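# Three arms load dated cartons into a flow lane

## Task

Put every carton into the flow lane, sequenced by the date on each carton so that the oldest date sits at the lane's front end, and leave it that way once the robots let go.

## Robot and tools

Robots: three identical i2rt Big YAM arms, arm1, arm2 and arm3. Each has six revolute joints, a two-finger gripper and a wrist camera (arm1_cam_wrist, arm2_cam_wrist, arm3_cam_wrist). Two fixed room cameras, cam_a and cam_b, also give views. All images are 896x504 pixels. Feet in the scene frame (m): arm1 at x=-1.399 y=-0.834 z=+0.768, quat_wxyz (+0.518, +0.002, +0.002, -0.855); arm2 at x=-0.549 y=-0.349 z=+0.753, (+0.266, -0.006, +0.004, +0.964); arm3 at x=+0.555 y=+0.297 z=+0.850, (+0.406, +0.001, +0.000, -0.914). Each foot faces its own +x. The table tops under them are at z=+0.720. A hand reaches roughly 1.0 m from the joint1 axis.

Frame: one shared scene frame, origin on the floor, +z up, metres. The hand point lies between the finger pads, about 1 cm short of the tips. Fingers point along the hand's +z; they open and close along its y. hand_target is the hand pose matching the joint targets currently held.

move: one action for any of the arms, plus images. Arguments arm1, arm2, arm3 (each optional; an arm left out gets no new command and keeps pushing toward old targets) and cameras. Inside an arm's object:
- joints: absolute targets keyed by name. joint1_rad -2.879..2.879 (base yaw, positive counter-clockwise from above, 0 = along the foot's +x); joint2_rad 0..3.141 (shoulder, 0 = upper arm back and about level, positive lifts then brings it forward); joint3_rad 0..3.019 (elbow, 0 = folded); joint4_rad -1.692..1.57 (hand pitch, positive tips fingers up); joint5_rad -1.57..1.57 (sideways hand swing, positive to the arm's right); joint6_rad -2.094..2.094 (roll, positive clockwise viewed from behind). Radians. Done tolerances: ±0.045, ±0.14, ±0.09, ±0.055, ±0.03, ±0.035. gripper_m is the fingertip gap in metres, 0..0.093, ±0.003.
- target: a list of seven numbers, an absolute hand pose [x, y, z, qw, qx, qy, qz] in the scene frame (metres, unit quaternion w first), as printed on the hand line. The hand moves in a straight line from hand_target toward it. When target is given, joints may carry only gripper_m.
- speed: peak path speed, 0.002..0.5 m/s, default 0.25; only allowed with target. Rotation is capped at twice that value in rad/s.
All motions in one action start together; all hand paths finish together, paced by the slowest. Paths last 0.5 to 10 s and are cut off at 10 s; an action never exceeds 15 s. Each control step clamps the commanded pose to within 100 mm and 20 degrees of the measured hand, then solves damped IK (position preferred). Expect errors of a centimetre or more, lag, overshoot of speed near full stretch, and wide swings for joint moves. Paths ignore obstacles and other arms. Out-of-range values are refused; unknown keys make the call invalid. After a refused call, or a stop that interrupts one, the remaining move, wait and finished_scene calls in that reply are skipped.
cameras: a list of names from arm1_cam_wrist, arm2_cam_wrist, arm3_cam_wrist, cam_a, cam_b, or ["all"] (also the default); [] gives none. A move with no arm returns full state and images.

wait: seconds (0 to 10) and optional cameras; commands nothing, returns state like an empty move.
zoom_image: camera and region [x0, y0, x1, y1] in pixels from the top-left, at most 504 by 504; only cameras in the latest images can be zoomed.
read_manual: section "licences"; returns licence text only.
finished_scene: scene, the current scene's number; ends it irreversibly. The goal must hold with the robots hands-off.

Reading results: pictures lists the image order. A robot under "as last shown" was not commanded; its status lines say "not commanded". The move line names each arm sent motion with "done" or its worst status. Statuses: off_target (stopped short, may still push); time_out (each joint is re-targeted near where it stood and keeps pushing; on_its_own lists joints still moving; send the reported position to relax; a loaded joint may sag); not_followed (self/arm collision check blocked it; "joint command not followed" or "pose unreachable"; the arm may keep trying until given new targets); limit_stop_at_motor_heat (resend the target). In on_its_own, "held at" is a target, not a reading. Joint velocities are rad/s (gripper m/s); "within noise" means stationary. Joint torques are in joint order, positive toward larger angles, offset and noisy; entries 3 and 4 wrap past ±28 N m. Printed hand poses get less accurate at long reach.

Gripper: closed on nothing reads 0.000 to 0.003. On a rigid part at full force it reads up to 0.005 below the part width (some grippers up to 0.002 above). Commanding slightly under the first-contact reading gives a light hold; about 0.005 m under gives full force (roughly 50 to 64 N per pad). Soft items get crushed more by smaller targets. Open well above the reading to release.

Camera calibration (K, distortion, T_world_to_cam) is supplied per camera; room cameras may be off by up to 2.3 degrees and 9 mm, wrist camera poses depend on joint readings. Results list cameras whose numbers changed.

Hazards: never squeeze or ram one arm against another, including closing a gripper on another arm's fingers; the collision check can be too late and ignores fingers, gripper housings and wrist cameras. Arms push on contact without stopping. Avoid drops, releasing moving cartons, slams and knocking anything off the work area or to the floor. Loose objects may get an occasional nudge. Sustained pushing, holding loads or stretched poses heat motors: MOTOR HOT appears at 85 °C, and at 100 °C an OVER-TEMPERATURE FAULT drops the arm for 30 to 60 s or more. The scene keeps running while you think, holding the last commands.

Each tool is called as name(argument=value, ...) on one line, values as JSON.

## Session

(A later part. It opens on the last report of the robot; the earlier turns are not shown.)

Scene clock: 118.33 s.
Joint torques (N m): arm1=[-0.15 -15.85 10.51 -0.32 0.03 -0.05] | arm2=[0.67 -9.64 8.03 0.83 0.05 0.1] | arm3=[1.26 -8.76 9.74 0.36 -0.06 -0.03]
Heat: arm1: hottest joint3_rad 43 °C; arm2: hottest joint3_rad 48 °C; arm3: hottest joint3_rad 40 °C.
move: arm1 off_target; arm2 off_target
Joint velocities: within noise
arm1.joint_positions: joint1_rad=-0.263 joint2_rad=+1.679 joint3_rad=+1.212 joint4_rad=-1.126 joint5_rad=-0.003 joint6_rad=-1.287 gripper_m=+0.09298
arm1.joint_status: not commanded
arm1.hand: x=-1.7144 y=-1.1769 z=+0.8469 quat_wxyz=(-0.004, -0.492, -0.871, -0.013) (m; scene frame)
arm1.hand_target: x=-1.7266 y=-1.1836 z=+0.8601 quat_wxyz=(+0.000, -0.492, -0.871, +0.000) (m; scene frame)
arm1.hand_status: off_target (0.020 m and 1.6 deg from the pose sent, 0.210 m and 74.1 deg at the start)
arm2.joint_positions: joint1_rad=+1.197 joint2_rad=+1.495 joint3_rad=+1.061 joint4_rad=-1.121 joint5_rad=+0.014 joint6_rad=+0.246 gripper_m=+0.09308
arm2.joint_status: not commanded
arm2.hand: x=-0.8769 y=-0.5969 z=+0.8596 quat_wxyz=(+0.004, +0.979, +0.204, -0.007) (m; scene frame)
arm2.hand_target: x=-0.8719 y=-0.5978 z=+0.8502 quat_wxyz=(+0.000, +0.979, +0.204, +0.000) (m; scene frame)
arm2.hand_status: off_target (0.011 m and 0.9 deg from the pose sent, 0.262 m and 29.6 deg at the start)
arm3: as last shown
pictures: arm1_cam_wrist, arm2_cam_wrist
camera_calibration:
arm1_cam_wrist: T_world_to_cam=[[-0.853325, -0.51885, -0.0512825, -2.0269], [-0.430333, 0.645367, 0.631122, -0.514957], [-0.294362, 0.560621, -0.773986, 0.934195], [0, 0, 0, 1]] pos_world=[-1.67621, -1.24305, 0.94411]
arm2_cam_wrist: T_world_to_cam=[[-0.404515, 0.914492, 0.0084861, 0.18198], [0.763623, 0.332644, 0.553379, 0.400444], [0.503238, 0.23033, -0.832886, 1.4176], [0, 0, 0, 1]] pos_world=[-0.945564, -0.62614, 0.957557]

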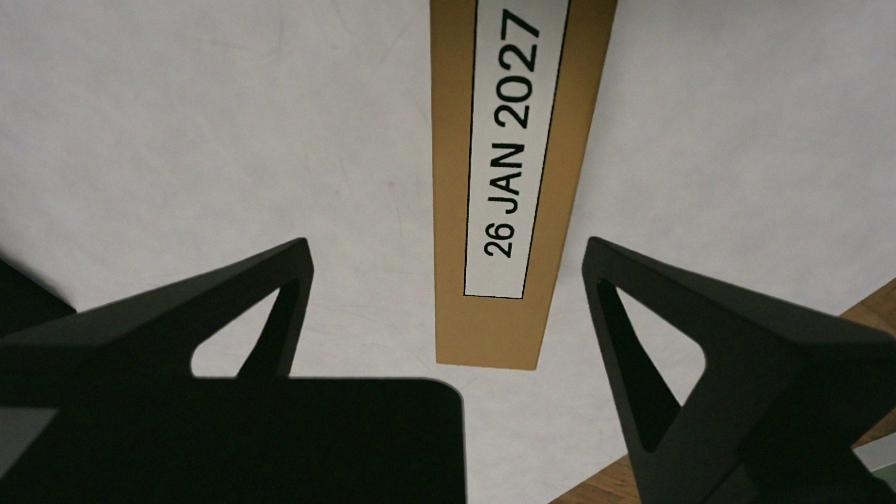

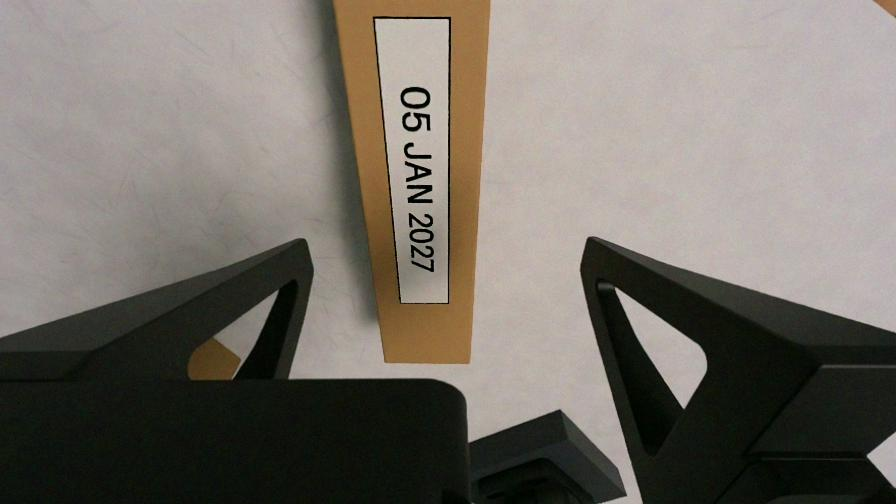

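move(arm1={"target": [-1.739, -1.187, 0.766, 0, 0.4917, 0.8708, 0], "speed": 0.12}, arm2={"target": [-0.868, -0.608, 0.752, 0, 0.9791, 0.2036, 0], "speed": 0.13}, cameras=["arm1_cam_wrist", "arm2_cam_wrist"])

Scene clock: 129.73 s.
Joint torques (N m): arm1=[-0.73 -16.62 6.91 0.49 0.03 -0.07] | arm2=[0.73 -10.46 6.67 0.84 0.05 0.11] | arm3=[0.97 -8.64 9.76 0.39 -0.05 -0.04]
Heat: arm1: hottest joint3_rad 44 °C; arm2: hottest joint3_rad 48 °C; arm3: hottest joint3_rad 40 °C.
move: arm1 done; arm2 off_target
Joint velocities: within noise
arm1.joint_positions: joint1_rad=-0.269 joint2_rad=+1.830 joint3_rad=+1.177 joint4_rad=-0.925 joint5_rad=-0.003 joint6_rad=-1.301 gripper_m=+0.09298
arm1.joint_status: not commanded
arm1.hand: x=-1.7298 y=-1.1896 z=+0.7662 quat_wxyz=(-0.002, -0.488, -0.873, -0.006) (m; scene frame)
arm1.hand_target: x=-1.7389 y=-1.1869 z=+0.7660 quat_wxyz=(+0.000, -0.492, -0.871, +0.000) (m; scene frame)
arm1.hand_status: done (0.010 m and 0.9 deg from the pose sent, 0.085 m and 1.6 deg at the start)
arm2.joint_positions: joint1_rad=+1.217 joint2_rad=+1.655 joint3_rad=+0.951 joint4_rad=-0.849 joint5_rad=+0.014 joint6_rad=+0.267 gripper_m=+0.09308
arm2.joint_status: not commanded
arm2.hand: x=-0.8753 y=-0.6082 z=+0.7619 quat_wxyz=(+0.004, +0.979, +0.204, -0.008) (m; scene frame)
arm2.hand_target: x=-0.8680 y=-0.6078 z=+0.7524 quat_wxyz=(+0.000, +0.979, +0.204, +0.000) (m; scene frame)
arm2.hand_status: off_target (0.012 m and 1.0 deg from the pose sent, 0.109 m and 0.9 deg at the start)
arm3.joint_positions: joint1_rad=-0.376 joint2_rad=+1.133 joint3_rad=+0.714 joint4_rad=-1.149 joint5_rad=+0.002 joint6_rad=-0.062 gripper_m=+0.09309
arm3.joint_status: not commanded
arm3.hand: x=+0.3101 y=+0.1773 z=+0.9506 quat_wxyz=(+0.001, -0.966, -0.258, +0.000) (m; scene frame)
arm3.hand_target: x=+0.3130 y=+0.1749 z=+0.9501 quat_wxyz=(+0.000, -0.964, -0.267, +0.000) (m; scene frame)
arm3.hand_status: not commanded
pictures: arm1_cam_wrist, arm2_cam_wrist
camera_calibration:
arm1_cam_wrist: T_world_to_cam=[[-0.849342, -0.526519, -0.0373741, -2.06365], [-0.429718, 0.648596, 0.628224, -0.455306], [-0.306531, 0.549637, -0.777134, 0.842564], [0, 0, 0, 1]] pos_world=[-1.69012, -1.25434, 0.863693]
arm2_cam_wrist: T_world_to_cam=[[-0.403349, 0.915016, 0.00749923, 0.195839], [0.76502, 0.33271, 0.551406, 0.459819], [0.50205, 0.228146, -0.834203, 1.33669], [0, 0, 0, 1]] pos_world=[-0.943865, -0.637142, 0.860055]

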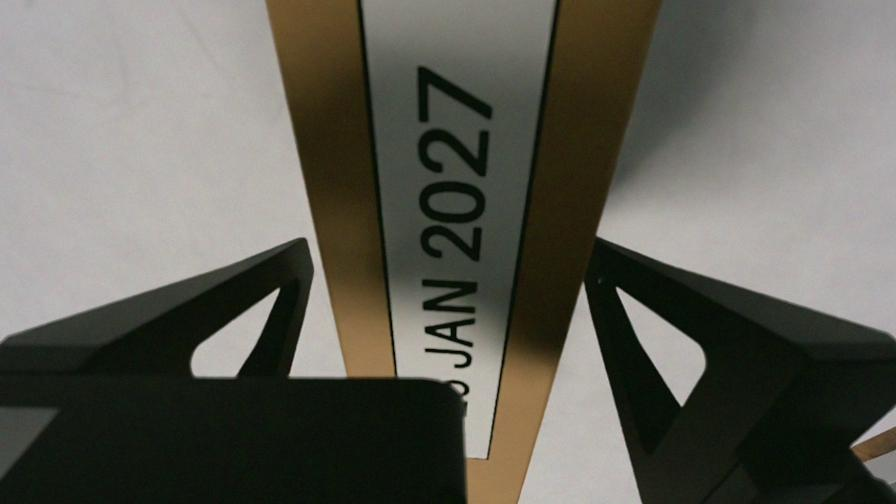

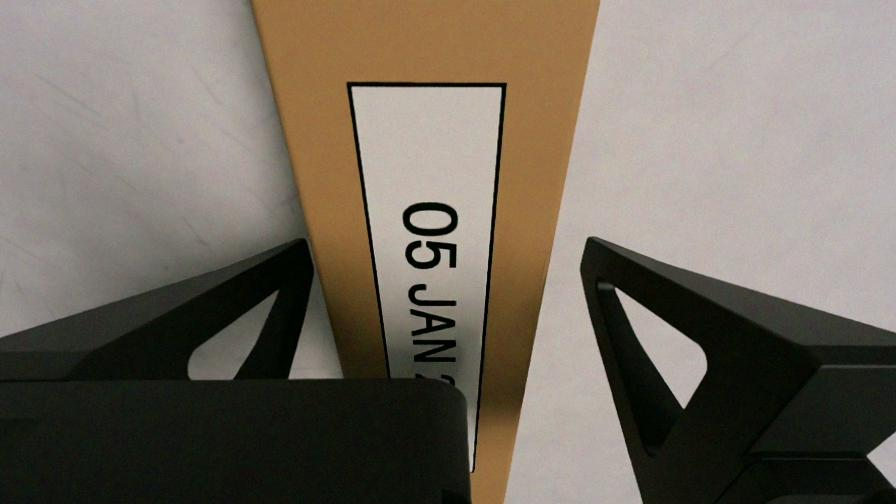

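move(arm1={"joints": {"gripper_m": 0.053}}, arm2={"joints": {"gripper_m": 0.054}}, cameras=[])

move(arm1={"target": [-1.735, -1.185, 0.93, 0, 0.4917, 0.8708, 0], "speed": 0.25}, arm2={"target": [-0.868, -0.606, 0.93, 0, 0.9791, 0.2036, 0], "speed": 0.25}, cameras=["cam_a"])

zoom_image(camera="cam_a", region=[300, 150, 700, 375])

Scene clock: 133.77 s.
Joint torques (N m): arm1=[-0.67 -16.79 6.93 0.35 -0.02 -0.06] | arm2=[0.56 -10.4 6.67 0.73 0.09 0.07] | arm3=[0.91 -8.88 9.77 0.39 -0.06 -0.03]
Heat: arm1: hottest joint3_rad 44 °C; arm2: hottest joint3_rad 48 °C; arm3: hottest joint3_rad 41 °C.
move: arm1 off_target; arm2 off_target
Joint velocities: within noise
arm1.joint_positions: joint1_rad=-0.269 joint2_rad=+1.830 joint3_rad=+1.177 joint4_rad=-0.921 joint5_rad=-0.002 joint6_rad=-1.301 gripper_m=+0.06027
arm1.joint_status: gripper_m off_target (ended at +0.06031, target +0.05300)
arm1.hand: x=-1.7309 y=-1.1900 z=+0.7662 quat_wxyz=(-0.001, -0.488, -0.873, -0.004) (m; scene frame)
arm1.hand_target: x=-1.7389 y=-1.1869 z=+0.7660 quat_wxyz=(+0.000, -0.492, -0.871, +0.000) (m; scene frame)
arm1.hand_status: not commanded
arm2.joint_positions: joint1_rad=+1.220 joint2_rad=+1.655 joint3_rad=+0.951 joint4_rad=-0.846 joint5_rad=+0.013 joint6_rad=+0.269 gripper_m=+0.06073
arm2.joint_status: gripper_m off_target (ended at +0.06075, target +0.05400)
arm2.hand: x=-0.8748 y=-0.6097 z=+0.7620 quat_wxyz=(+0.006, +0.979, +0.204, -0.008) (m; scene frame)
arm2.hand_target: x=-0.8681 y=-0.6079 z=+0.7524 quat_wxyz=(+0.000, +0.979, +0.204, +0.000) (m; scene frame)
arm2.hand_status: not commanded
arm3: as last shown
pictures: none
No camera images: "cameras" was empty.

Scene clock: 135.40 s.
Joint torques (N m): arm1=[-0.5 -17.08 13.16 -0.46 -0.06 -0.04] | arm2=[0.73 -9.88 15.32 -0.32 0.03 0.1] | arm3=[1.08 -8.88 9.87 0.36 -0.06 -0.03]
Heat: arm1: hottest joint3_rad 44 °C; arm2: hottest joint3_rad 48 °C; arm3: hottest joint3_rad 41 °C.
move: arm1 off_target; arm2 off_target
Joint velocities: within noise
arm1.joint_positions: joint1_rad=-0.269 joint2_rad=+1.644 joint3_rad=+1.314 joint4_rad=-1.304 joint5_rad=-0.001 joint6_rad=-1.301 gripper_m=+0.06027
arm1.joint_status: not commanded
arm1.hand: x=-1.7150 y=-1.1730 z=+0.8992 quat_wxyz=(-0.008, -0.488, -0.872, -0.034) (m; scene frame)
arm1.hand_target: x=-1.7336 y=-1.1835 z=+0.9302 quat_wxyz=(+0.000, -0.492, -0.871, +0.000) (m; scene frame)
arm1.hand_status: off_target (0.039 m and 4.0 deg from the pose sent, 0.164 m and 0.7 deg at the start)
arm2.joint_positions: joint1_rad=+1.220 joint2_rad=+1.434 joint3_rad=+1.115 joint4_rad=-1.315 joint5_rad=+0.014 joint6_rad=+0.270 gripper_m=+0.06073
arm2.joint_status: not commanded
arm2.hand: x=-0.8505 y=-0.5871 z=+0.9025 quat_wxyz=(-0.014, +0.978, +0.204, +0.029) (m; scene frame)
arm2.hand_target: x=-0.8665 y=-0.6047 z=+0.9303 quat_wxyz=(+0.001, +0.979, +0.204, +0.000) (m; scene frame)
arm2.hand_status: off_target (0.038 m and 3.7 deg from the pose sent, 0.168 m and 1.1 deg at the start)
arm3: as last shown
pictures: cam_a

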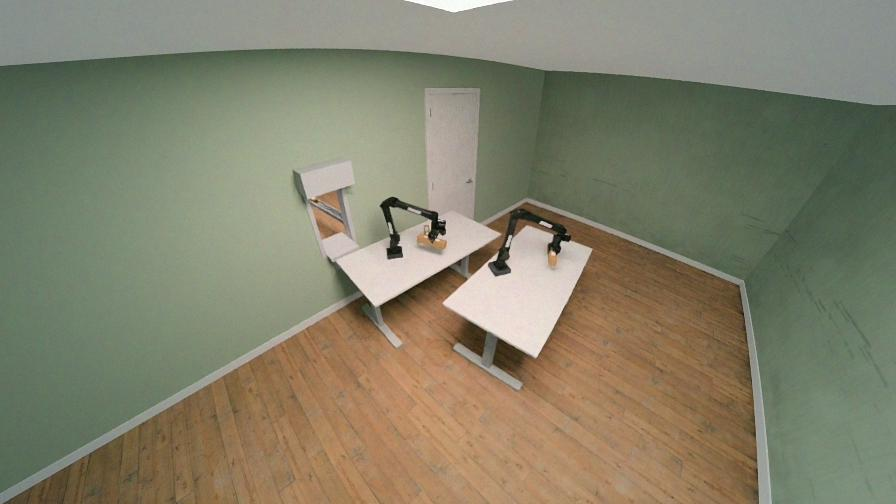

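Scaled by 1.260 from the camera's 896x504 image, which has a finer 1280x720 frame.

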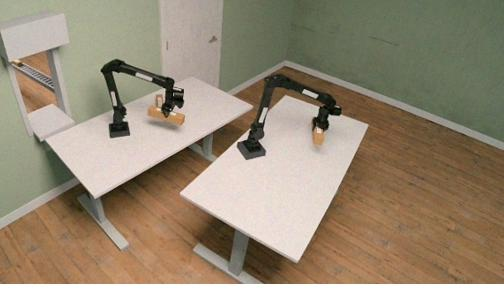

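move(arm1={"joints": {"joint1_rad": 2.486, "joint2_rad": 1.965, "joint3_rad": 1.7645, "joint4_rad": -1.37, "joint5_rad": 0, "joint6_rad": 0}}, arm2={"joints": {"joint1_rad": -2.046, "joint2_rad": 1.3, "joint3_rad": 1.11, "joint4_rad": -1.384, "joint5_rad": 0, "joint6_rad": 0}}, cameras=[])

move(arm1={"target": [-0.853, -0.582, 0.825, 0, -0.2147, 0.9767, 0], "speed": 0.15}, arm2={"target": [0.02, 0.003, 0.92, 0, -0.2714, 0.9625, 0], "speed": 0.25}, cameras=["arm2_cam_wrist", "cam_a"])

zoom_image(camera="cam_a", region=[280, 150, 560, 310])

Scene clock: 144.87 s.
Joint torques (N m): arm1=[-0.44 -26.52 9.48 -0.38 0.07 0.13] | arm2=[-0.44 -10.4 9.35 -0.21 -0.09 -0.11] | arm3=[1.03 -8.88 9.8 0.36 -0.04 -0.02]
Heat: arm1: hottest joint3_rad 44 °C; arm2: hottest joint3_rad 50 °C; arm3: hottest joint3_rad 41 °C.
move: arm1 done; arm2 done
Joint velocities: within noise
arm1.joint_positions: joint1_rad=+2.492 joint2_rad=+2.019 joint3_rad=+1.748 joint4_rad=-1.358 joint5_rad=+0.000 joint6_rad=-0.009 gripper_m=+0.06030
arm1.joint_status: all done
arm1.hand: x=-0.8550 y=-0.5787 z=+0.8650 quat_wxyz=(+0.027, +0.223, -0.975, +0.004) (m; scene frame)
arm1.hand_target: x=-0.8503 y=-0.5809 z=+0.9025 quat_wxyz=(-0.002, +0.215, -0.977, -0.002) (m; scene frame)
arm1.hand_status: not commanded
arm2.joint_positions: joint1_rad=-2.041 joint2_rad=+1.322 joint3_rad=+1.115 joint4_rad=-1.373 joint5_rad=+0.001 joint6_rad=+0.010 gripper_m=+0.06075
arm2.joint_status: all done
arm2.hand: x=-0.2403 y=-0.1528 z=+0.9436 quat_wxyz=(+0.001, +0.272, -0.962, +0.009) (m; scene frame)
arm2.hand_target: x=-0.2443 y=-0.1569 z=+0.9492 quat_wxyz=(-0.001, +0.275, -0.962, +0.007) (m; scene frame)
arm2.hand_status: not commanded
arm3: as last shown
pictures: none
No camera images: "cameras" was empty.

Scene clock: 147.33 s.
Joint torques (N m): arm1=[0.5 -23.77 8.96 0.38 0.14 0.12] | arm2=[-0.91 -21.01 16.46 -0.39 -0.11 -0.12] | arm3=[1.03 -8.64 9.78 0.39 -0.06 -0.03]
Heat: arm1: hottest joint3_rad 44 °C; arm2: hottest joint3_rad 51 °C; arm3: hottest joint3_rad 41 °C.
move: arm1 off_target; arm2 off_target
Joint velocities: within noise
arm1.joint_positions: joint1_rad=+2.492 joint2_rad=+2.043 joint3_rad=+1.623 joint4_rad=-1.205 joint5_rad=+0.002 joint6_rad=-0.007 gripper_m=+0.06030
arm1.joint_status: not commanded
arm1.hand: x=-0.8648 y=-0.5835 z=+0.8053 quat_wxyz=(+0.025, +0.222, -0.975, +0.005) (m; scene frame)
arm1.hand_target: x=-0.8534 y=-0.5822 z=+0.8252 quat_wxyz=(+0.000, +0.215, -0.977, +0.000) (m; scene frame)
arm1.hand_status: off_target (0.023 m and 3.0 deg from the pose sent, 0.040 m and 3.2 deg at the start)
arm2.joint_positions: joint1_rad=-2.045 joint2_rad=+2.146 joint3_rad=+2.060 joint4_rad=-1.558 joint5_rad=-0.012 joint6_rad=+0.009 gripper_m=+0.06075
arm2.joint_status: not commanded
arm2.hand: x=-0.0015 y=-0.0038 z=+0.8878 quat_wxyz=(+0.034, +0.270, -0.962, +0.011) (m; scene frame)
arm2.hand_target: x=+0.0176 y=+0.0016 z=+0.9202 quat_wxyz=(-0.001, +0.271, -0.962, +0.000) (m; scene frame)
arm2.hand_status: off_target (0.039 m and 4.1 deg from the pose sent, 0.304 m and 1.0 deg at the start)
arm3: as last shown
pictures: arm2_cam_wrist, cam_a
camera_calibration:
arm2_cam_wrist: T_world_to_cam=[[0.525362, -0.850727, 0.0160678, -0.0186733], [-0.670868, -0.402527, 0.622823, -0.547453], [-0.523385, -0.337987, -0.782198, 0.815188], [0, 0, 0, 1]] pos_world=[0.0691986, 0.0392722, 0.978905]

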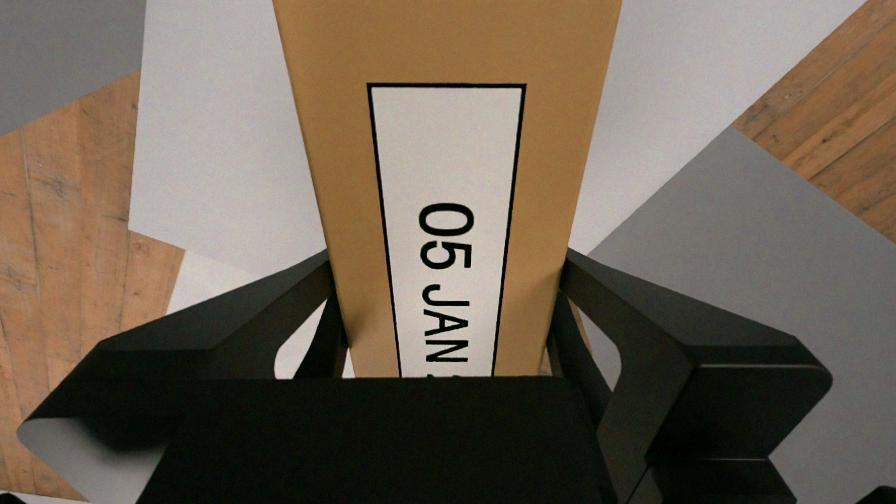

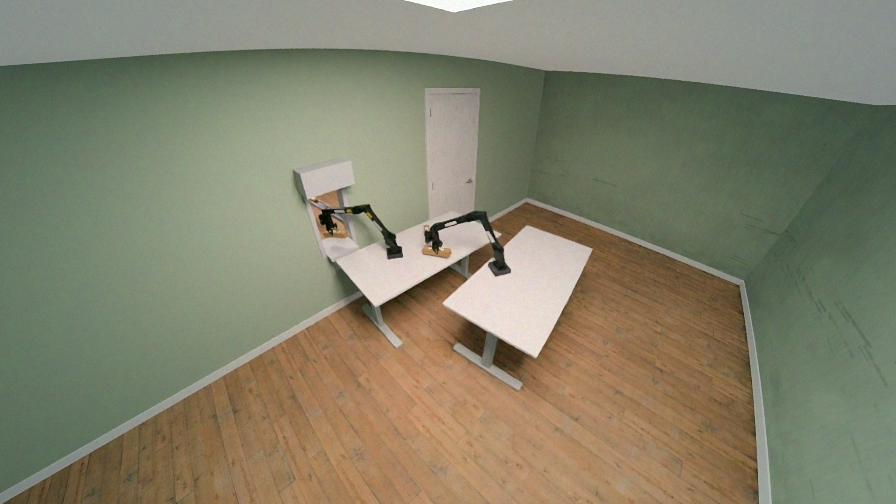

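Scaled by 1.800 from the camera's 896x504 image, which has a finer 1280x720 frame.

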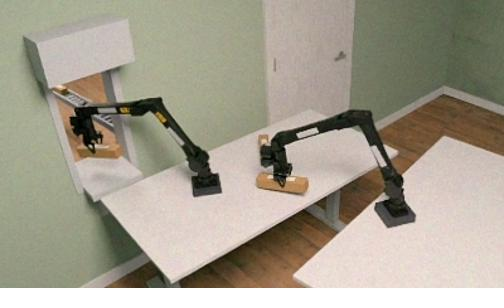

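move(arm1={"target": [-0.853, -0.582, 0.783, 0, -0.2147, 0.9767, 0], "speed": 0.1}, arm2={"target": [0.02, 0.003, 0.81, 0, -0.2714, 0.9625, 0], "speed": 0.14}, cameras=[])

move(arm1={"target": [-0.853, -0.582, 0.768, 0, -0.2147, 0.9767, 0], "speed": 0.06}, arm2={"target": [0.02, 0.003, 0.775, 0, -0.2714, 0.9625, 0], "speed": 0.06}, cameras=["arm2_cam_wrist"])

Scene clock: 153.97 s.
Joint torques (N m): arm1=[0.44 -21.42 8.03 0.43 0.14 0.11] | arm2=[-0.73 -23 9.35 0.5 -0.11 -0.1] | arm3=[1.14 -9 9.78 0.4 -0.06 -0.04]
Heat: arm1: hottest joint3_rad 44 °C; arm2: hottest joint3_rad 53 °C; arm3: hottest joint3_rad 41 °C.
move: arm1 done; arm2 off_target
Joint velocities: within noise
arm1.joint_positions: joint1_rad=+2.492 joint2_rad=+2.062 joint3_rad=+1.590 joint4_rad=-1.116 joint5_rad=+0.002 joint6_rad=-0.006 gripper_m=+0.06030
arm1.joint_status: not commanded
arm1.hand: x=-0.8590 y=-0.5807 z=+0.7829 quat_wxyz=(+0.007, +0.221, -0.975, +0.001) (m; scene frame)
arm1.hand_target: x=-0.8531 y=-0.5820 z=+0.7831 quat_wxyz=(+0.000, +0.215, -0.977, +0.000) (m; scene frame)
arm1.hand_status: done (0.006 m and 1.1 deg from the pose sent, 0.025 m and 3.0 deg at the start)
arm2.joint_positions: joint1_rad=-2.045 joint2_rad=+2.217 joint3_rad=+1.946 joint4_rad=-1.327 joint5_rad=-0.013 joint6_rad=+0.009 gripper_m=+0.06075
arm2.joint_status: not commanded
arm2.hand: x=+0.0147 y=+0.0049 z=+0.7982 quat_wxyz=(+0.012, +0.271, -0.963, +0.004) (m; scene frame)
arm2.hand_target: x=+0.0198 y=+0.0031 z=+0.8100 quat_wxyz=(+0.000, +0.271, -0.962, +0.000) (m; scene frame)
arm2.hand_status: off_target (0.013 m and 1.4 deg from the pose sent, 0.081 m and 4.1 deg at the start)
arm3: as last shown
pictures: none
No camera images: "cameras" was empty.

Scene clock: 155.13 s.
Joint torques (N m): arm1=[0.5 -20.54 7.69 0.5 0.14 0.11] | arm2=[-0.67 -21.13 8.47 0.69 -0.1 -0.09] | arm3=[1.2 -8.76 9.74 0.38 -0.07 -0.03]
Heat: arm1: hottest joint3_rad 44 °C; arm2: hottest joint3_rad 53 °C; arm3: hottest joint3_rad 41 °C.
move: arm1 done; arm2 off_target
Joint velocities: within noise
arm1.joint_positions: joint1_rad=+2.492 joint2_rad=+2.067 joint3_rad=+1.580 joint4_rad=-1.085 joint5_rad=+0.002 joint6_rad=-0.006 gripper_m=+0.06030
arm1.joint_status: not commanded
arm1.hand: x=-0.8562 y=-0.5794 z=+0.7765 quat_wxyz=(-0.001, +0.221, -0.975, -0.001) (m; scene frame)
arm1.hand_target: x=-0.8533 y=-0.5821 z=+0.7680 quat_wxyz=(+0.000, +0.215, -0.977, +0.000) (m; scene frame)
arm1.hand_status: done (0.009 m and 0.8 deg from the pose sent, 0.016 m and 1.1 deg at the start)
arm2.joint_positions: joint1_rad=-2.045 joint2_rad=+2.218 joint3_rad=+1.918 joint4_rad=-1.257 joint5_rad=-0.013 joint6_rad=+0.009 gripper_m=+0.06075
arm2.joint_status: not commanded
arm2.hand: x=+0.0208 y=+0.0086 z=+0.7873 quat_wxyz=(-0.008, +0.271, -0.963, -0.002) (m; scene frame)
arm2.hand_target: x=+0.0198 y=+0.0031 z=+0.7752 quat_wxyz=(+0.000, +0.271, -0.962, +0.000) (m; scene frame)
arm2.hand_status: off_target (0.014 m and 0.9 deg from the pose sent, 0.024 m and 1.4 deg at the start)
arm3: as last shown
pictures: arm2_cam_wrist
camera_calibration:
arm2_cam_wrist: T_world_to_cam=[[0.525279, -0.850812, 0.0141985, -0.0167355], [-0.71346, -0.431264, 0.552256, -0.408212], [-0.463743, -0.300219, -0.833554, 0.791412], [0, 0, 0, 1]] pos_world=[0.0845594, 0.0473108, 0.885359]

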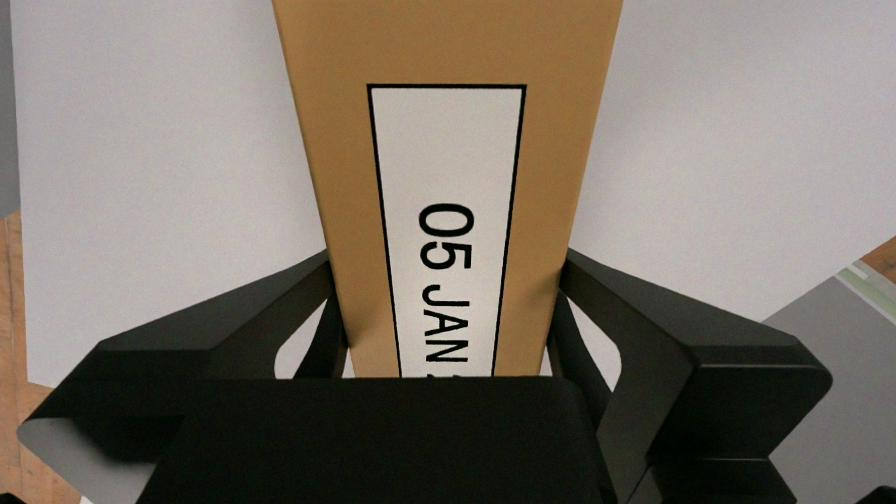

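move(arm1={"joints": {"gripper_m": 0.093}}, arm2={"target": [0.02, 0.004, 0.766, 0, -0.2714, 0.9625, 0], "speed": 0.06}, cameras=[])

move(arm1={"target": [-0.853, -0.582, 0.91, 0, -0.2147, 0.9767, 0], "speed": 0.3}, arm2={"target": [0.02, 0.006, 0.784, 0, -0.2714, 0.9625, 0], "speed": 0.1, "joints": {"gripper_m": 0.093}}, cameras=["arm2_cam_wrist"])

Scene clock: 159.23 s.
Joint torques (N m): arm1=[0.56 -21.13 7.66 0.47 0.14 0.11] | arm2=[-0.56 -20.37 8.09 1.2 -0.07 -0.08] | arm3=[0.91 -8.82 9.77 0.35 -0.08 -0.02]
Heat: arm1: hottest joint3_rad 44 °C; arm2: hottest joint3_rad 53 °C; arm3: hottest joint3_rad 41 °C.
move: arm1 done; arm2 off_target
Joint velocities: within noise
arm1.joint_positions: joint1_rad=+2.492 joint2_rad=+2.076 joint3_rad=+1.580 joint4_rad=-1.085 joint5_rad=+0.002 joint6_rad=-0.005 gripper_m=+0.09292
arm1.joint_status: all done
arm1.hand: x=-0.8572 y=-0.5798 z=+0.7717 quat_wxyz=(+0.003, +0.221, -0.975, +0.000) (m; scene frame)
arm1.hand_target: x=-0.8533 y=-0.5820 z=+0.7680 quat_wxyz=(+0.000, +0.215, -0.977, +0.000) (m; scene frame)
arm1.hand_status: not commanded
arm2.joint_positions: joint1_rad=-2.045 joint2_rad=+2.218 joint3_rad=+1.915 joint4_rad=-1.251 joint5_rad=-0.014 joint6_rad=+0.009 gripper_m=+0.06075
arm2.joint_status: not commanded
arm2.hand: x=+0.0211 y=+0.0090 z=+0.7862 quat_wxyz=(-0.009, +0.271, -0.963, -0.002) (m; scene frame)
arm2.hand_target: x=+0.0195 y=+0.0039 z=+0.7663 quat_wxyz=(+0.000, +0.271, -0.962, +0.000) (m; scene frame)
arm2.hand_status: off_target (0.021 m and 1.1 deg from the pose sent, 0.022 m and 0.9 deg at the start)
arm3: as last shown
pictures: none
No camera images: "cameras" was empty.

Scene clock: 160.77 s.
Joint torques (N m): arm1=[0.56 -20.37 11.88 -0.34 0.13 0.12] | arm2=[-0.44 -21.36 10.11 -0.08 -0.06 -0.06] | arm3=[1.08 -8.7 9.76 0.38 -0.06 -0.02]
Heat: arm1: hottest joint3_rad 44 °C; arm2: hottest joint3_rad 53 °C; arm3: hottest joint3_rad 41 °C.
move: arm1 off_target; arm2 done
Joint velocities: within noise
arm1.joint_positions: joint1_rad=+2.492 joint2_rad=+1.947 joint3_rad=+1.723 joint4_rad=-1.379 joint5_rad=+0.002 joint6_rad=-0.005 gripper_m=+0.09293
arm1.joint_status: not commanded
arm1.hand: x=-0.8659 y=-0.5845 z=+0.8974 quat_wxyz=(+0.014, +0.221, -0.975, +0.002) (m; scene frame)
arm1.hand_target: x=-0.8536 y=-0.5822 z=+0.9101 quat_wxyz=(+0.000, +0.215, -0.977, +0.000) (m; scene frame)
arm1.hand_status: off_target (0.018 m and 1.7 deg from the pose sent, 0.138 m and 0.8 deg at the start; pose on its path clipped on 4 of 46 steps)
arm2.joint_positions: joint1_rad=-2.045 joint2_rad=+2.218 joint3_rad=+1.915 joint4_rad=-1.261 joint5_rad=-0.014 joint6_rad=+0.009 gripper_m=+0.09294
arm2.joint_status: all done
arm2.hand: x=+0.0189 y=+0.0076 z=+0.7861 quat_wxyz=(-0.004, +0.271, -0.963, -0.001) (m; scene frame)
arm2.hand_target: x=+0.0199 y=+0.0061 z=+0.7840 quat_wxyz=(+0.000, +0.272, -0.962, +0.000) (m; scene frame)
arm2.hand_status: done (0.003 m and 0.5 deg from the pose sent, 0.004 m and 1.1 deg at the start)
arm3.joint_positions: joint1_rad=-0.376 joint2_rad=+1.133 joint3_rad=+0.714 joint4_rad=-1.149 joint5_rad=+0.002 joint6_rad=-0.062 gripper_m=+0.09309
arm3.joint_status: not commanded
arm3.hand: x=+0.3101 y=+0.1773 z=+0.9506 quat_wxyz=(+0.001, -0.966, -0.258, +0.000) (m; scene frame)
arm3.hand_target: x=+0.3130 y=+0.1749 z=+0.9501 quat_wxyz=(+0.000, -0.964, -0.267, +0.000) (m; scene frame)
arm3.hand_status: not commanded
pictures: arm2_cam_wrist
camera_calibration:
arm2_cam_wrist: T_world_to_cam=[[0.525654, -0.850592, 0.0134746, -0.0160254], [-0.709679, -0.429727, 0.558293, -0.41423], [-0.469089, -0.303031, -0.829535, 0.786206], [0, 0, 0, 1]] pos_world=[0.0832542, 0.0466081, 0.883662]

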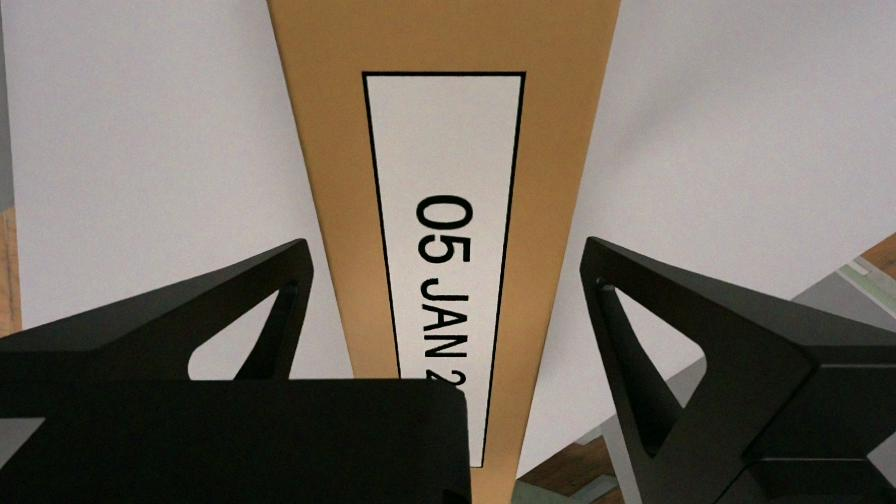

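move(arm1={"joints": {"joint1_rad": -0.2, "joint2_rad": 1.22, "joint3_rad": 1.255, "joint4_rad": -1.082, "joint5_rad": 0, "joint6_rad": 0}}, arm2={"target": [0.02, 0.006, 0.92, 0, -0.2714, 0.9625, 0], "speed": 0.3}, cameras=[])

move(arm2={"target": [-0.242, -0.161, 0.96, 0, -0.2714, 0.9625, 0], "speed": 0.4}, cameras=[])

move(arm2={"joints": {"joint1_rad": 2.26, "joint2_rad": 1.129, "joint3_rad": 1.316, "joint4_rad": -1.234, "joint5_rad": 0, "joint6_rad": 0, "gripper_m": 0.093}}, arm3={"target": [-0.006, 0.014, 0.86, 0, 0.9625, 0.2714, 0], "speed": 0.35}, cameras=["arm3_cam_wrist", "arm2_cam_wrist"])

Scene clock: 167.93 s.
Joint torques (N m): arm1=[-0.26 -11.99 9.84 1.06 0.06 0.09] | arm2=[-0.62 -19.6 14.35 -0.14 -0.05 -0.08] | arm3=[1.08 -8.76 9.77 0.38 -0.08 -0.02]
Heat: arm1: hottest joint3_rad 44 °C; arm2: hottest joint3_rad 53 °C; arm3: hottest joint3_rad 41 °C.
move: arm1 done; arm2 off_target
Joint velocities: within noise
arm1.joint_positions: joint1_rad=-0.188 joint2_rad=+1.235 joint3_rad=+1.252 joint4_rad=-1.087 joint5_rad=+0.001 joint6_rad=-0.005 gripper_m=+0.09297
arm1.joint_status: all done
arm1.hand: x=-1.6858 y=-1.1969 z=+1.0662 quat_wxyz=(-0.105, -0.871, -0.425, +0.221) (m; scene frame)
arm1.hand_target: x=-1.6895 y=-1.1928 z=+1.0750 quat_wxyz=(-0.110, -0.872, -0.416, +0.232) (m; scene frame)
arm1.hand_status: not commanded
arm2.joint_positions: joint1_rad=-2.045 joint2_rad=+2.135 joint3_rad=+2.110 joint4_rad=-1.572 joint5_rad=-0.014 joint6_rad=+0.009 gripper_m=+0.09294
arm2.joint_status: not commanded
arm2.hand: x=+0.0065 y=+0.0021 z=+0.9132 quat_wxyz=(+0.011, +0.271, -0.963, +0.004) (m; scene frame)
arm2.hand_target: x=+0.0193 y=+0.0056 z=+0.9201 quat_wxyz=(-0.001, +0.272, -0.962, +0.000) (m; scene frame)
arm2.hand_status: off_target (0.016 m and 1.4 deg from the pose sent, 0.134 m and 0.5 deg at the start)
arm3: as last shown
pictures: none
No camera images: "cameras" was empty.

Scene clock: 169.70 s.
Joint torques (N m): arm1=[-0.32 -11.99 9.85 1.07 0.05 0.09] | arm2=[-0.85 -7.82 8.44 0.5 -0.07 -0.18] | arm3=[1.14 -8.76 9.73 0.39 -0.06 -0.03]
Heat: arm1: hottest joint3_rad 44 °C; arm2: hottest joint3_rad 53 °C; arm3: hottest joint3_rad 41 °C.
move: arm2 done
Joint velocities: within noise
arm1, arm3: as last shown
arm2.joint_positions: joint1_rad=-2.055 joint2_rad=+1.290 joint3_rad=+1.152 joint4_rad=-1.416 joint5_rad=-0.014 joint6_rad=-0.002 gripper_m=+0.09294
arm2.joint_status: not commanded
arm2.hand: x=-0.2404 y=-0.1553 z=+0.9685 quat_wxyz=(-0.009, +0.271, -0.962, -0.002) (m; scene frame)
arm2.hand_target: x=-0.2421 y=-0.1610 z=+0.9601 quat_wxyz=(+0.000, +0.271, -0.962, +0.000) (m; scene frame)
arm2.hand_status: done (0.010 m and 1.1 deg from the pose sent, 0.301 m and 1.4 deg at the start)
pictures: none
No camera images: "cameras" was empty.

Scene clock: 172.57 s.
Joint torques (N m): arm1=[-0.26 -12.04 9.85 1.07 0.05 0.09] | arm2=[0.44 -6.89 13.59 1.13 0 0] | arm3=[0.73 -24.53 13.6 0.08 -0.03 -0.02]
Heat: arm1: hottest joint3_rad 44 °C; arm2: hottest joint3_rad 54 °C; arm3: hottest joint3_rad 41 °C.
move: arm2 done; arm3 off_target
Joint velocities: within noise
arm1: as last shown
arm2.joint_positions: joint1_rad=+2.253 joint2_rad=+1.134 joint3_rad=+1.280 joint4_rad=-1.230 joint5_rad=+0.000 joint6_rad=-0.002 gripper_m=+0.09301
arm2.joint_status: all done
arm2.hand: x=-0.4932 y=-0.7571 z=+1.0988 quat_wxyz=(+0.189, +0.635, +0.732, -0.159) (m; scene frame)
arm2.hand_target: x=-0.4898 y=-0.7599 z=+1.1184 quat_wxyz=(+0.203, +0.630, +0.730, -0.170) (m; scene frame)
arm2.hand_status: not commanded
arm3.joint_positions: joint1_rad=-0.376 joint2_rad=+2.096 joint3_rad=+1.658 joint4_rad=-1.129 joint5_rad=+0.002 joint6_rad=-0.072 gripper_m=+0.09309
arm3.joint_status: not commanded
arm3.hand: x=+0.0010 y=+0.0239 z=+0.8653 quat_wxyz=(+0.001, -0.965, -0.263, +0.001) (m; scene frame)
arm3.hand_target: x=-0.0057 y=+0.0142 z=+0.8601 quat_wxyz=(+0.000, -0.962, -0.271, +0.001) (m; scene frame)
arm3.hand_status: off_target (0.013 m and 1.0 deg from the pose sent, 0.367 m and 1.6 deg at the start)
pictures: arm2_cam_wrist, arm3_cam_wrist
camera_calibration:
arm2_cam_wrist: T_world_to_cam=[[-0.989857, -0.14192, 0.00651085, -0.604715], [-0.14054, 0.984877, 0.101318, 0.573089], [-0.0207914, 0.0993751, -0.994833, 1.28097], [0, 0, 0, 1]] pos_world=[-0.491406, -0.77754, 1.22023]
arm3_cam_wrist: T_world_to_cam=[[-0.493739, 0.869609, -0.000908899, -0.0186047], [0.699266, 0.397644, 0.594059, -0.522388], [0.516961, 0.292675, -0.804421, 0.811531], [0, 0, 0, 1]] pos_world=[-0.0634277, -0.0136115, 0.963125]

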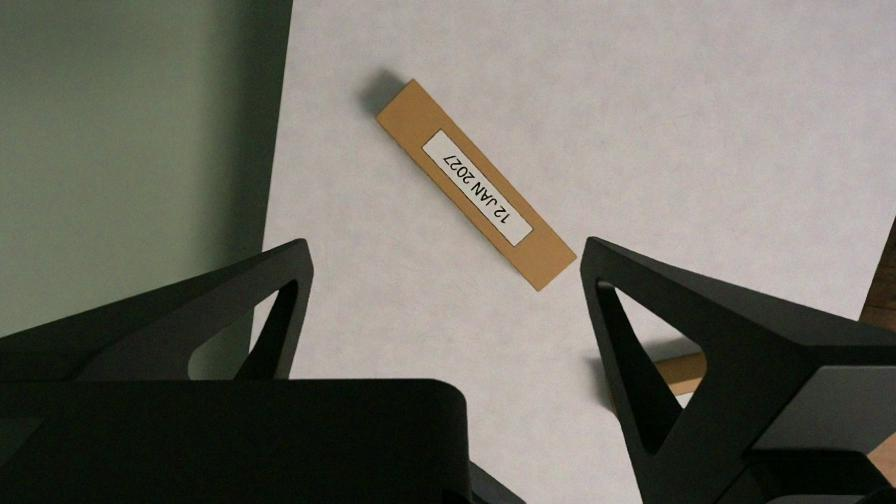

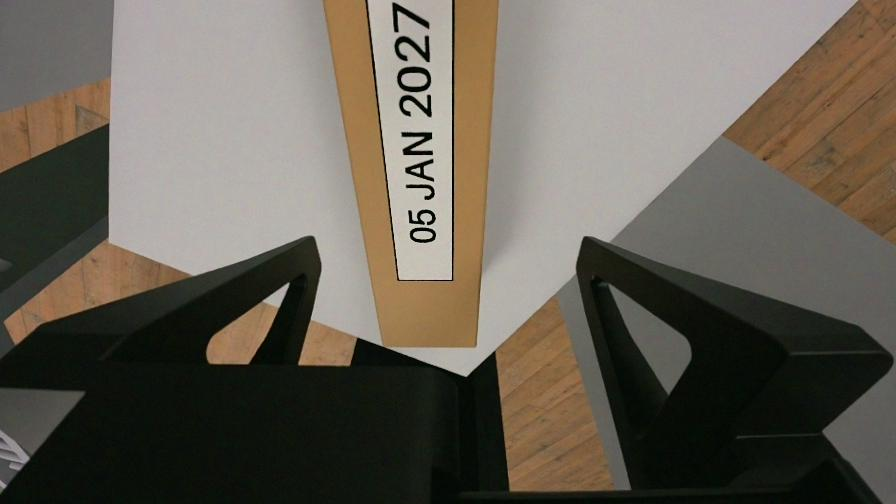

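move(arm2={"target": [-0.5255, -0.8, 0.85, 0, 0.3297, 0.9441, 0], "speed": 0.35}, arm3={"target": [-0.002, 0.004, 0.775, 0, 0.9625, 0.2714, 0], "speed": 0.1}, cameras=["arm3_cam_wrist", "arm2_cam_wrist"])

Scene clock: 186.70 s.
Joint torques (N m): arm1=[-0.32 -11.93 9.85 1.09 0.05 0.1] | arm2=[-0.73 -11.52 8.7 0.75 -0.03 -0.13] | arm3=[1.2 -25.88 9.36 0.81 -0.03 0.14]
Heat: arm1: hottest joint3_rad 44 °C; arm2: hottest joint3_rad 55 °C; arm3: hottest joint3_rad 43 °C.
move: arm2 done; arm3 off_target
Joint velocities: within noise
arm1: as last shown
arm2.joint_positions: joint1_rad=+2.177 joint2_rad=+1.621 joint3_rad=+1.182 joint4_rad=-1.140 joint5_rad=+0.007 joint6_rad=-0.829 gripper_m=+0.09302
arm2.joint_status: not commanded
arm2.hand: x=-0.5210 y=-0.7994 z=+0.8559 quat_wxyz=(+0.002, +0.331, +0.944, -0.002) (m; scene frame)
arm2.hand_target: x=-0.5255 y=-0.7999 z=+0.8501 quat_wxyz=(+0.000, +0.330, +0.944, +0.000) (m; scene frame)
arm2.hand_status: done (0.007 m and 0.3 deg from the pose sent, 0.255 m and 51.6 deg at the start)
arm3.joint_positions: joint1_rad=-0.361 joint2_rad=+2.211 joint3_rad=+1.653 joint4_rad=-0.990 joint5_rad=+0.002 joint6_rad=-0.072 gripper_m=+0.09309
arm3.joint_status: not commanded
arm3.hand: x=-0.0080 y=+0.0092 z=+0.7947 quat_wxyz=(-0.001, -0.963, -0.270, +0.011) (m; scene frame)
arm3.hand_target: x=-0.0014 y=+0.0044 z=+0.7754 quat_wxyz=(+0.000, -0.962, -0.271, +0.000) (m; scene frame)
arm3.hand_status: off_target (0.021 m and 1.2 deg from the pose sent, 0.092 m and 1.0 deg at the start)
pictures: arm2_cam_wrist, arm3_cam_wrist
camera_calibration:
arm2_cam_wrist: T_world_to_cam=[[-0.620768, -0.783855, 0.0147868, -0.964656], [-0.643232, 0.520004, 0.562004, -0.392465], [-0.448219, 0.339363, -0.827002, 0.868479], [0, 0, 0, 1]] pos_world=[-0.462004, -0.846797, 0.953065]
arm3_cam_wrist: T_world_to_cam=[[-0.506323, 0.862344, 0.000185181, -0.0112443], [0.703366, 0.412855, 0.578643, -0.456175], [0.498913, 0.29311, -0.815581, 0.772496], [0, 0, 0, 1]] pos_world=[-0.0702429, -0.0283957, 0.893997]

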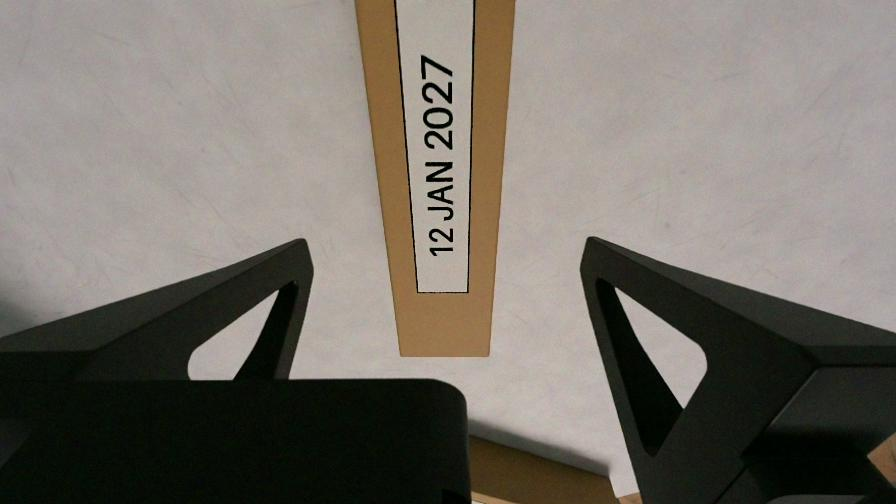

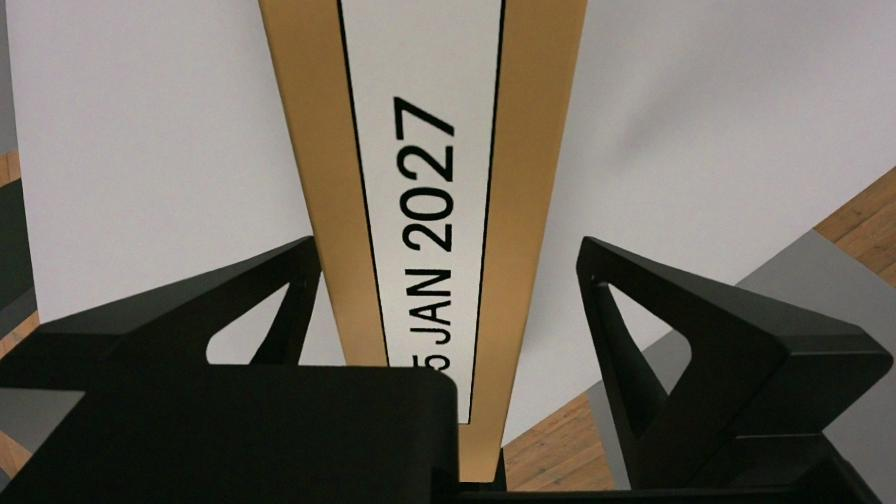

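move(arm2={"target": [-0.522, -0.803, 0.752, 0, 0.3297, 0.9441, 0], "speed": 0.14}, arm3={"joints": {"gripper_m": 0.052}}, cameras=["arm2_cam_wrist"])

move(arm2={"joints": {"gripper_m": 0.054}}, arm3={"target": [-0.004, 0.01, 0.95, 0, 0.9625, 0.2714, 0], "speed": 0.25}, cameras=["arm3_cam_wrist"])

Scene clock: 193.03 s.
Joint torques (N m): arm1=[-0.26 -11.99 9.85 1.07 0.04 0.1] | arm2=[-0.38 -12.04 6.82 0.79 -0.03 -0.07] | arm3=[0.67 -25.41 9.37 0.84 0.08 0.12]
Heat: arm1: hottest joint3_rad 44 °C; arm2: hottest joint3_rad 54 °C; arm3: hottest joint3_rad 43 °C.
move: arm2 off_target; arm3 off_target
Joint velocities: within noise
arm1: as last shown
arm2.joint_positions: joint1_rad=+2.177 joint2_rad=+1.763 joint3_rad=+1.087 joint4_rad=-0.888 joint5_rad=+0.007 joint6_rad=-0.830 gripper_m=+0.09302
arm2.joint_status: not commanded
arm2.hand: x=-0.5196 y=-0.8083 z=+0.7630 quat_wxyz=(+0.004, +0.331, +0.944, -0.008) (m; scene frame)
arm2.hand_target: x=-0.5220 y=-0.8028 z=+0.7523 quat_wxyz=(+0.000, +0.330, +0.944, +0.000) (m; scene frame)
arm2.hand_status: off_target (0.012 m and 1.1 deg from the pose sent, 0.104 m and 0.3 deg at the start)
arm3.joint_positions: joint1_rad=-0.358 joint2_rad=+2.211 joint3_rad=+1.653 joint4_rad=-0.990 joint5_rad=+0.000 joint6_rad=-0.070 gripper_m=+0.05841
arm3.joint_status: gripper_m off_target (ended at +0.05844, target +0.05200)
arm3.hand: x=-0.0068 y=+0.0068 z=+0.7947 quat_wxyz=(-0.003, -0.963, -0.271, +0.010) (m; scene frame)
arm3.hand_target: x=-0.0015 y=+0.0044 z=+0.7754 quat_wxyz=(+0.000, -0.962, -0.271, +0.000) (m; scene frame)
arm3.hand_status: not commanded
pictures: arm2_cam_wrist
camera_calibration:
arm2_cam_wrist: T_world_to_cam=[[-0.6203, -0.78395, 0.0254839, -0.977387], [-0.64411, 0.527655, 0.553807, -0.322653], [-0.447604, 0.327113, -0.832255, 0.789747], [0, 0, 0, 1]] pos_world=[-0.460603, -0.854309, 0.860866]

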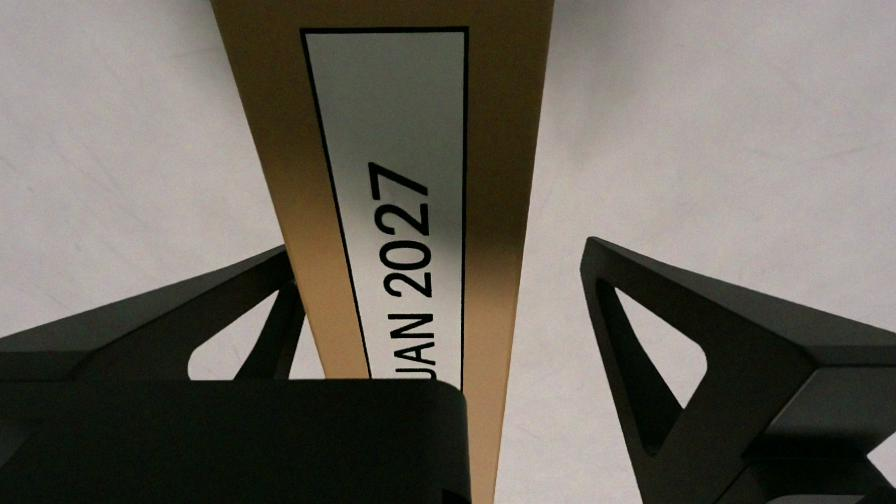

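Scene clock: 194.70 s.
Joint torques (N m): arm1=[-0.26 -12.04 9.84 1.06 0.05 0.09] | arm2=[-0.38 -12.16 6.9 0.76 0.09 -0.07] | arm3=[-0.09 -28.34 15.62 -0.09 0.07 0.02]
Heat: arm1: hottest joint3_rad 44 °C; arm2: hottest joint3_rad 53 °C; arm3: hottest joint3_rad 43 °C.
move: arm2 off_target; arm3 off_target
Joint velocities: within noise
arm1: as last shown
arm2.joint_positions: joint1_rad=+2.177 joint2_rad=+1.763 joint3_rad=+1.086 joint4_rad=-0.888 joint5_rad=+0.004 joint6_rad=-0.830 gripper_m=+0.06062
arm2.joint_status: gripper_m off_target (ended at +0.06064, target +0.05400)
arm2.hand: x=-0.5190 y=-0.8081 z=+0.7629 quat_wxyz=(+0.006, +0.330, +0.944, -0.007) (m; scene frame)
arm2.hand_target: x=-0.5219 y=-0.8028 z=+0.7523 quat_wxyz=(+0.000, +0.330, +0.944, +0.000) (m; scene frame)
arm2.hand_status: not commanded
arm3.joint_positions: joint1_rad=-0.358 joint2_rad=+2.052 joint3_rad=+1.749 joint4_rad=-1.321 joint5_rad=+0.000 joint6_rad=-0.070 gripper_m=+0.05841
arm3.joint_status: not commanded
arm3.hand: x=+0.0135 y=+0.0175 z=+0.9243 quat_wxyz=(+0.005, -0.962, -0.271, -0.027) (m; scene frame)
arm3.hand_target: x=-0.0028 y=+0.0107 z=+0.9503 quat_wxyz=(+0.000, -0.962, -0.271, +0.000) (m; scene frame)
arm3.hand_status: off_target (0.032 m and 3.1 deg from the pose sent, 0.155 m and 1.2 deg at the start; pose on its path clipped on 6 of 50 steps)
pictures: arm3_cam_wrist
camera_calibration:
arm3_cam_wrist: T_world_to_cam=[[-0.507779, 0.861461, -0.00669372, -0.00103768], [0.660947, 0.394549, 0.638341, -0.604014], [0.552547, 0.319712, -0.769724, 0.82139], [0, 0, 0, 1]] pos_world=[-0.0551626, -0.0234019, 1.0178]

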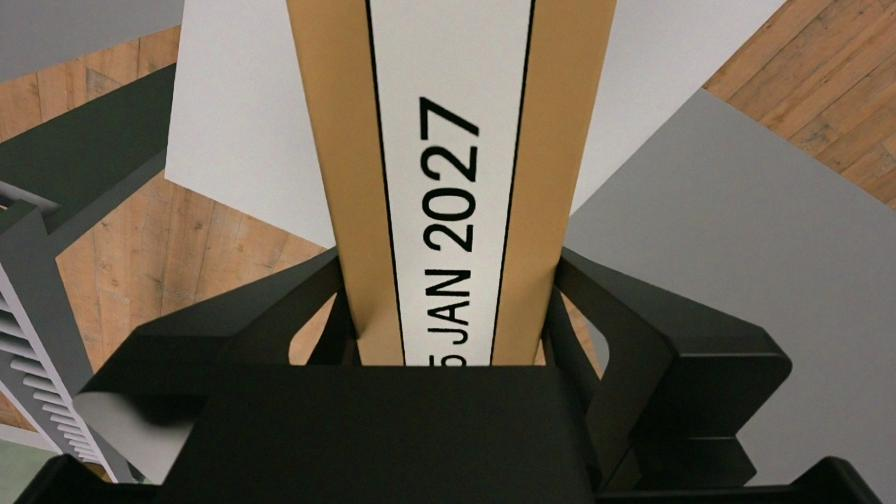

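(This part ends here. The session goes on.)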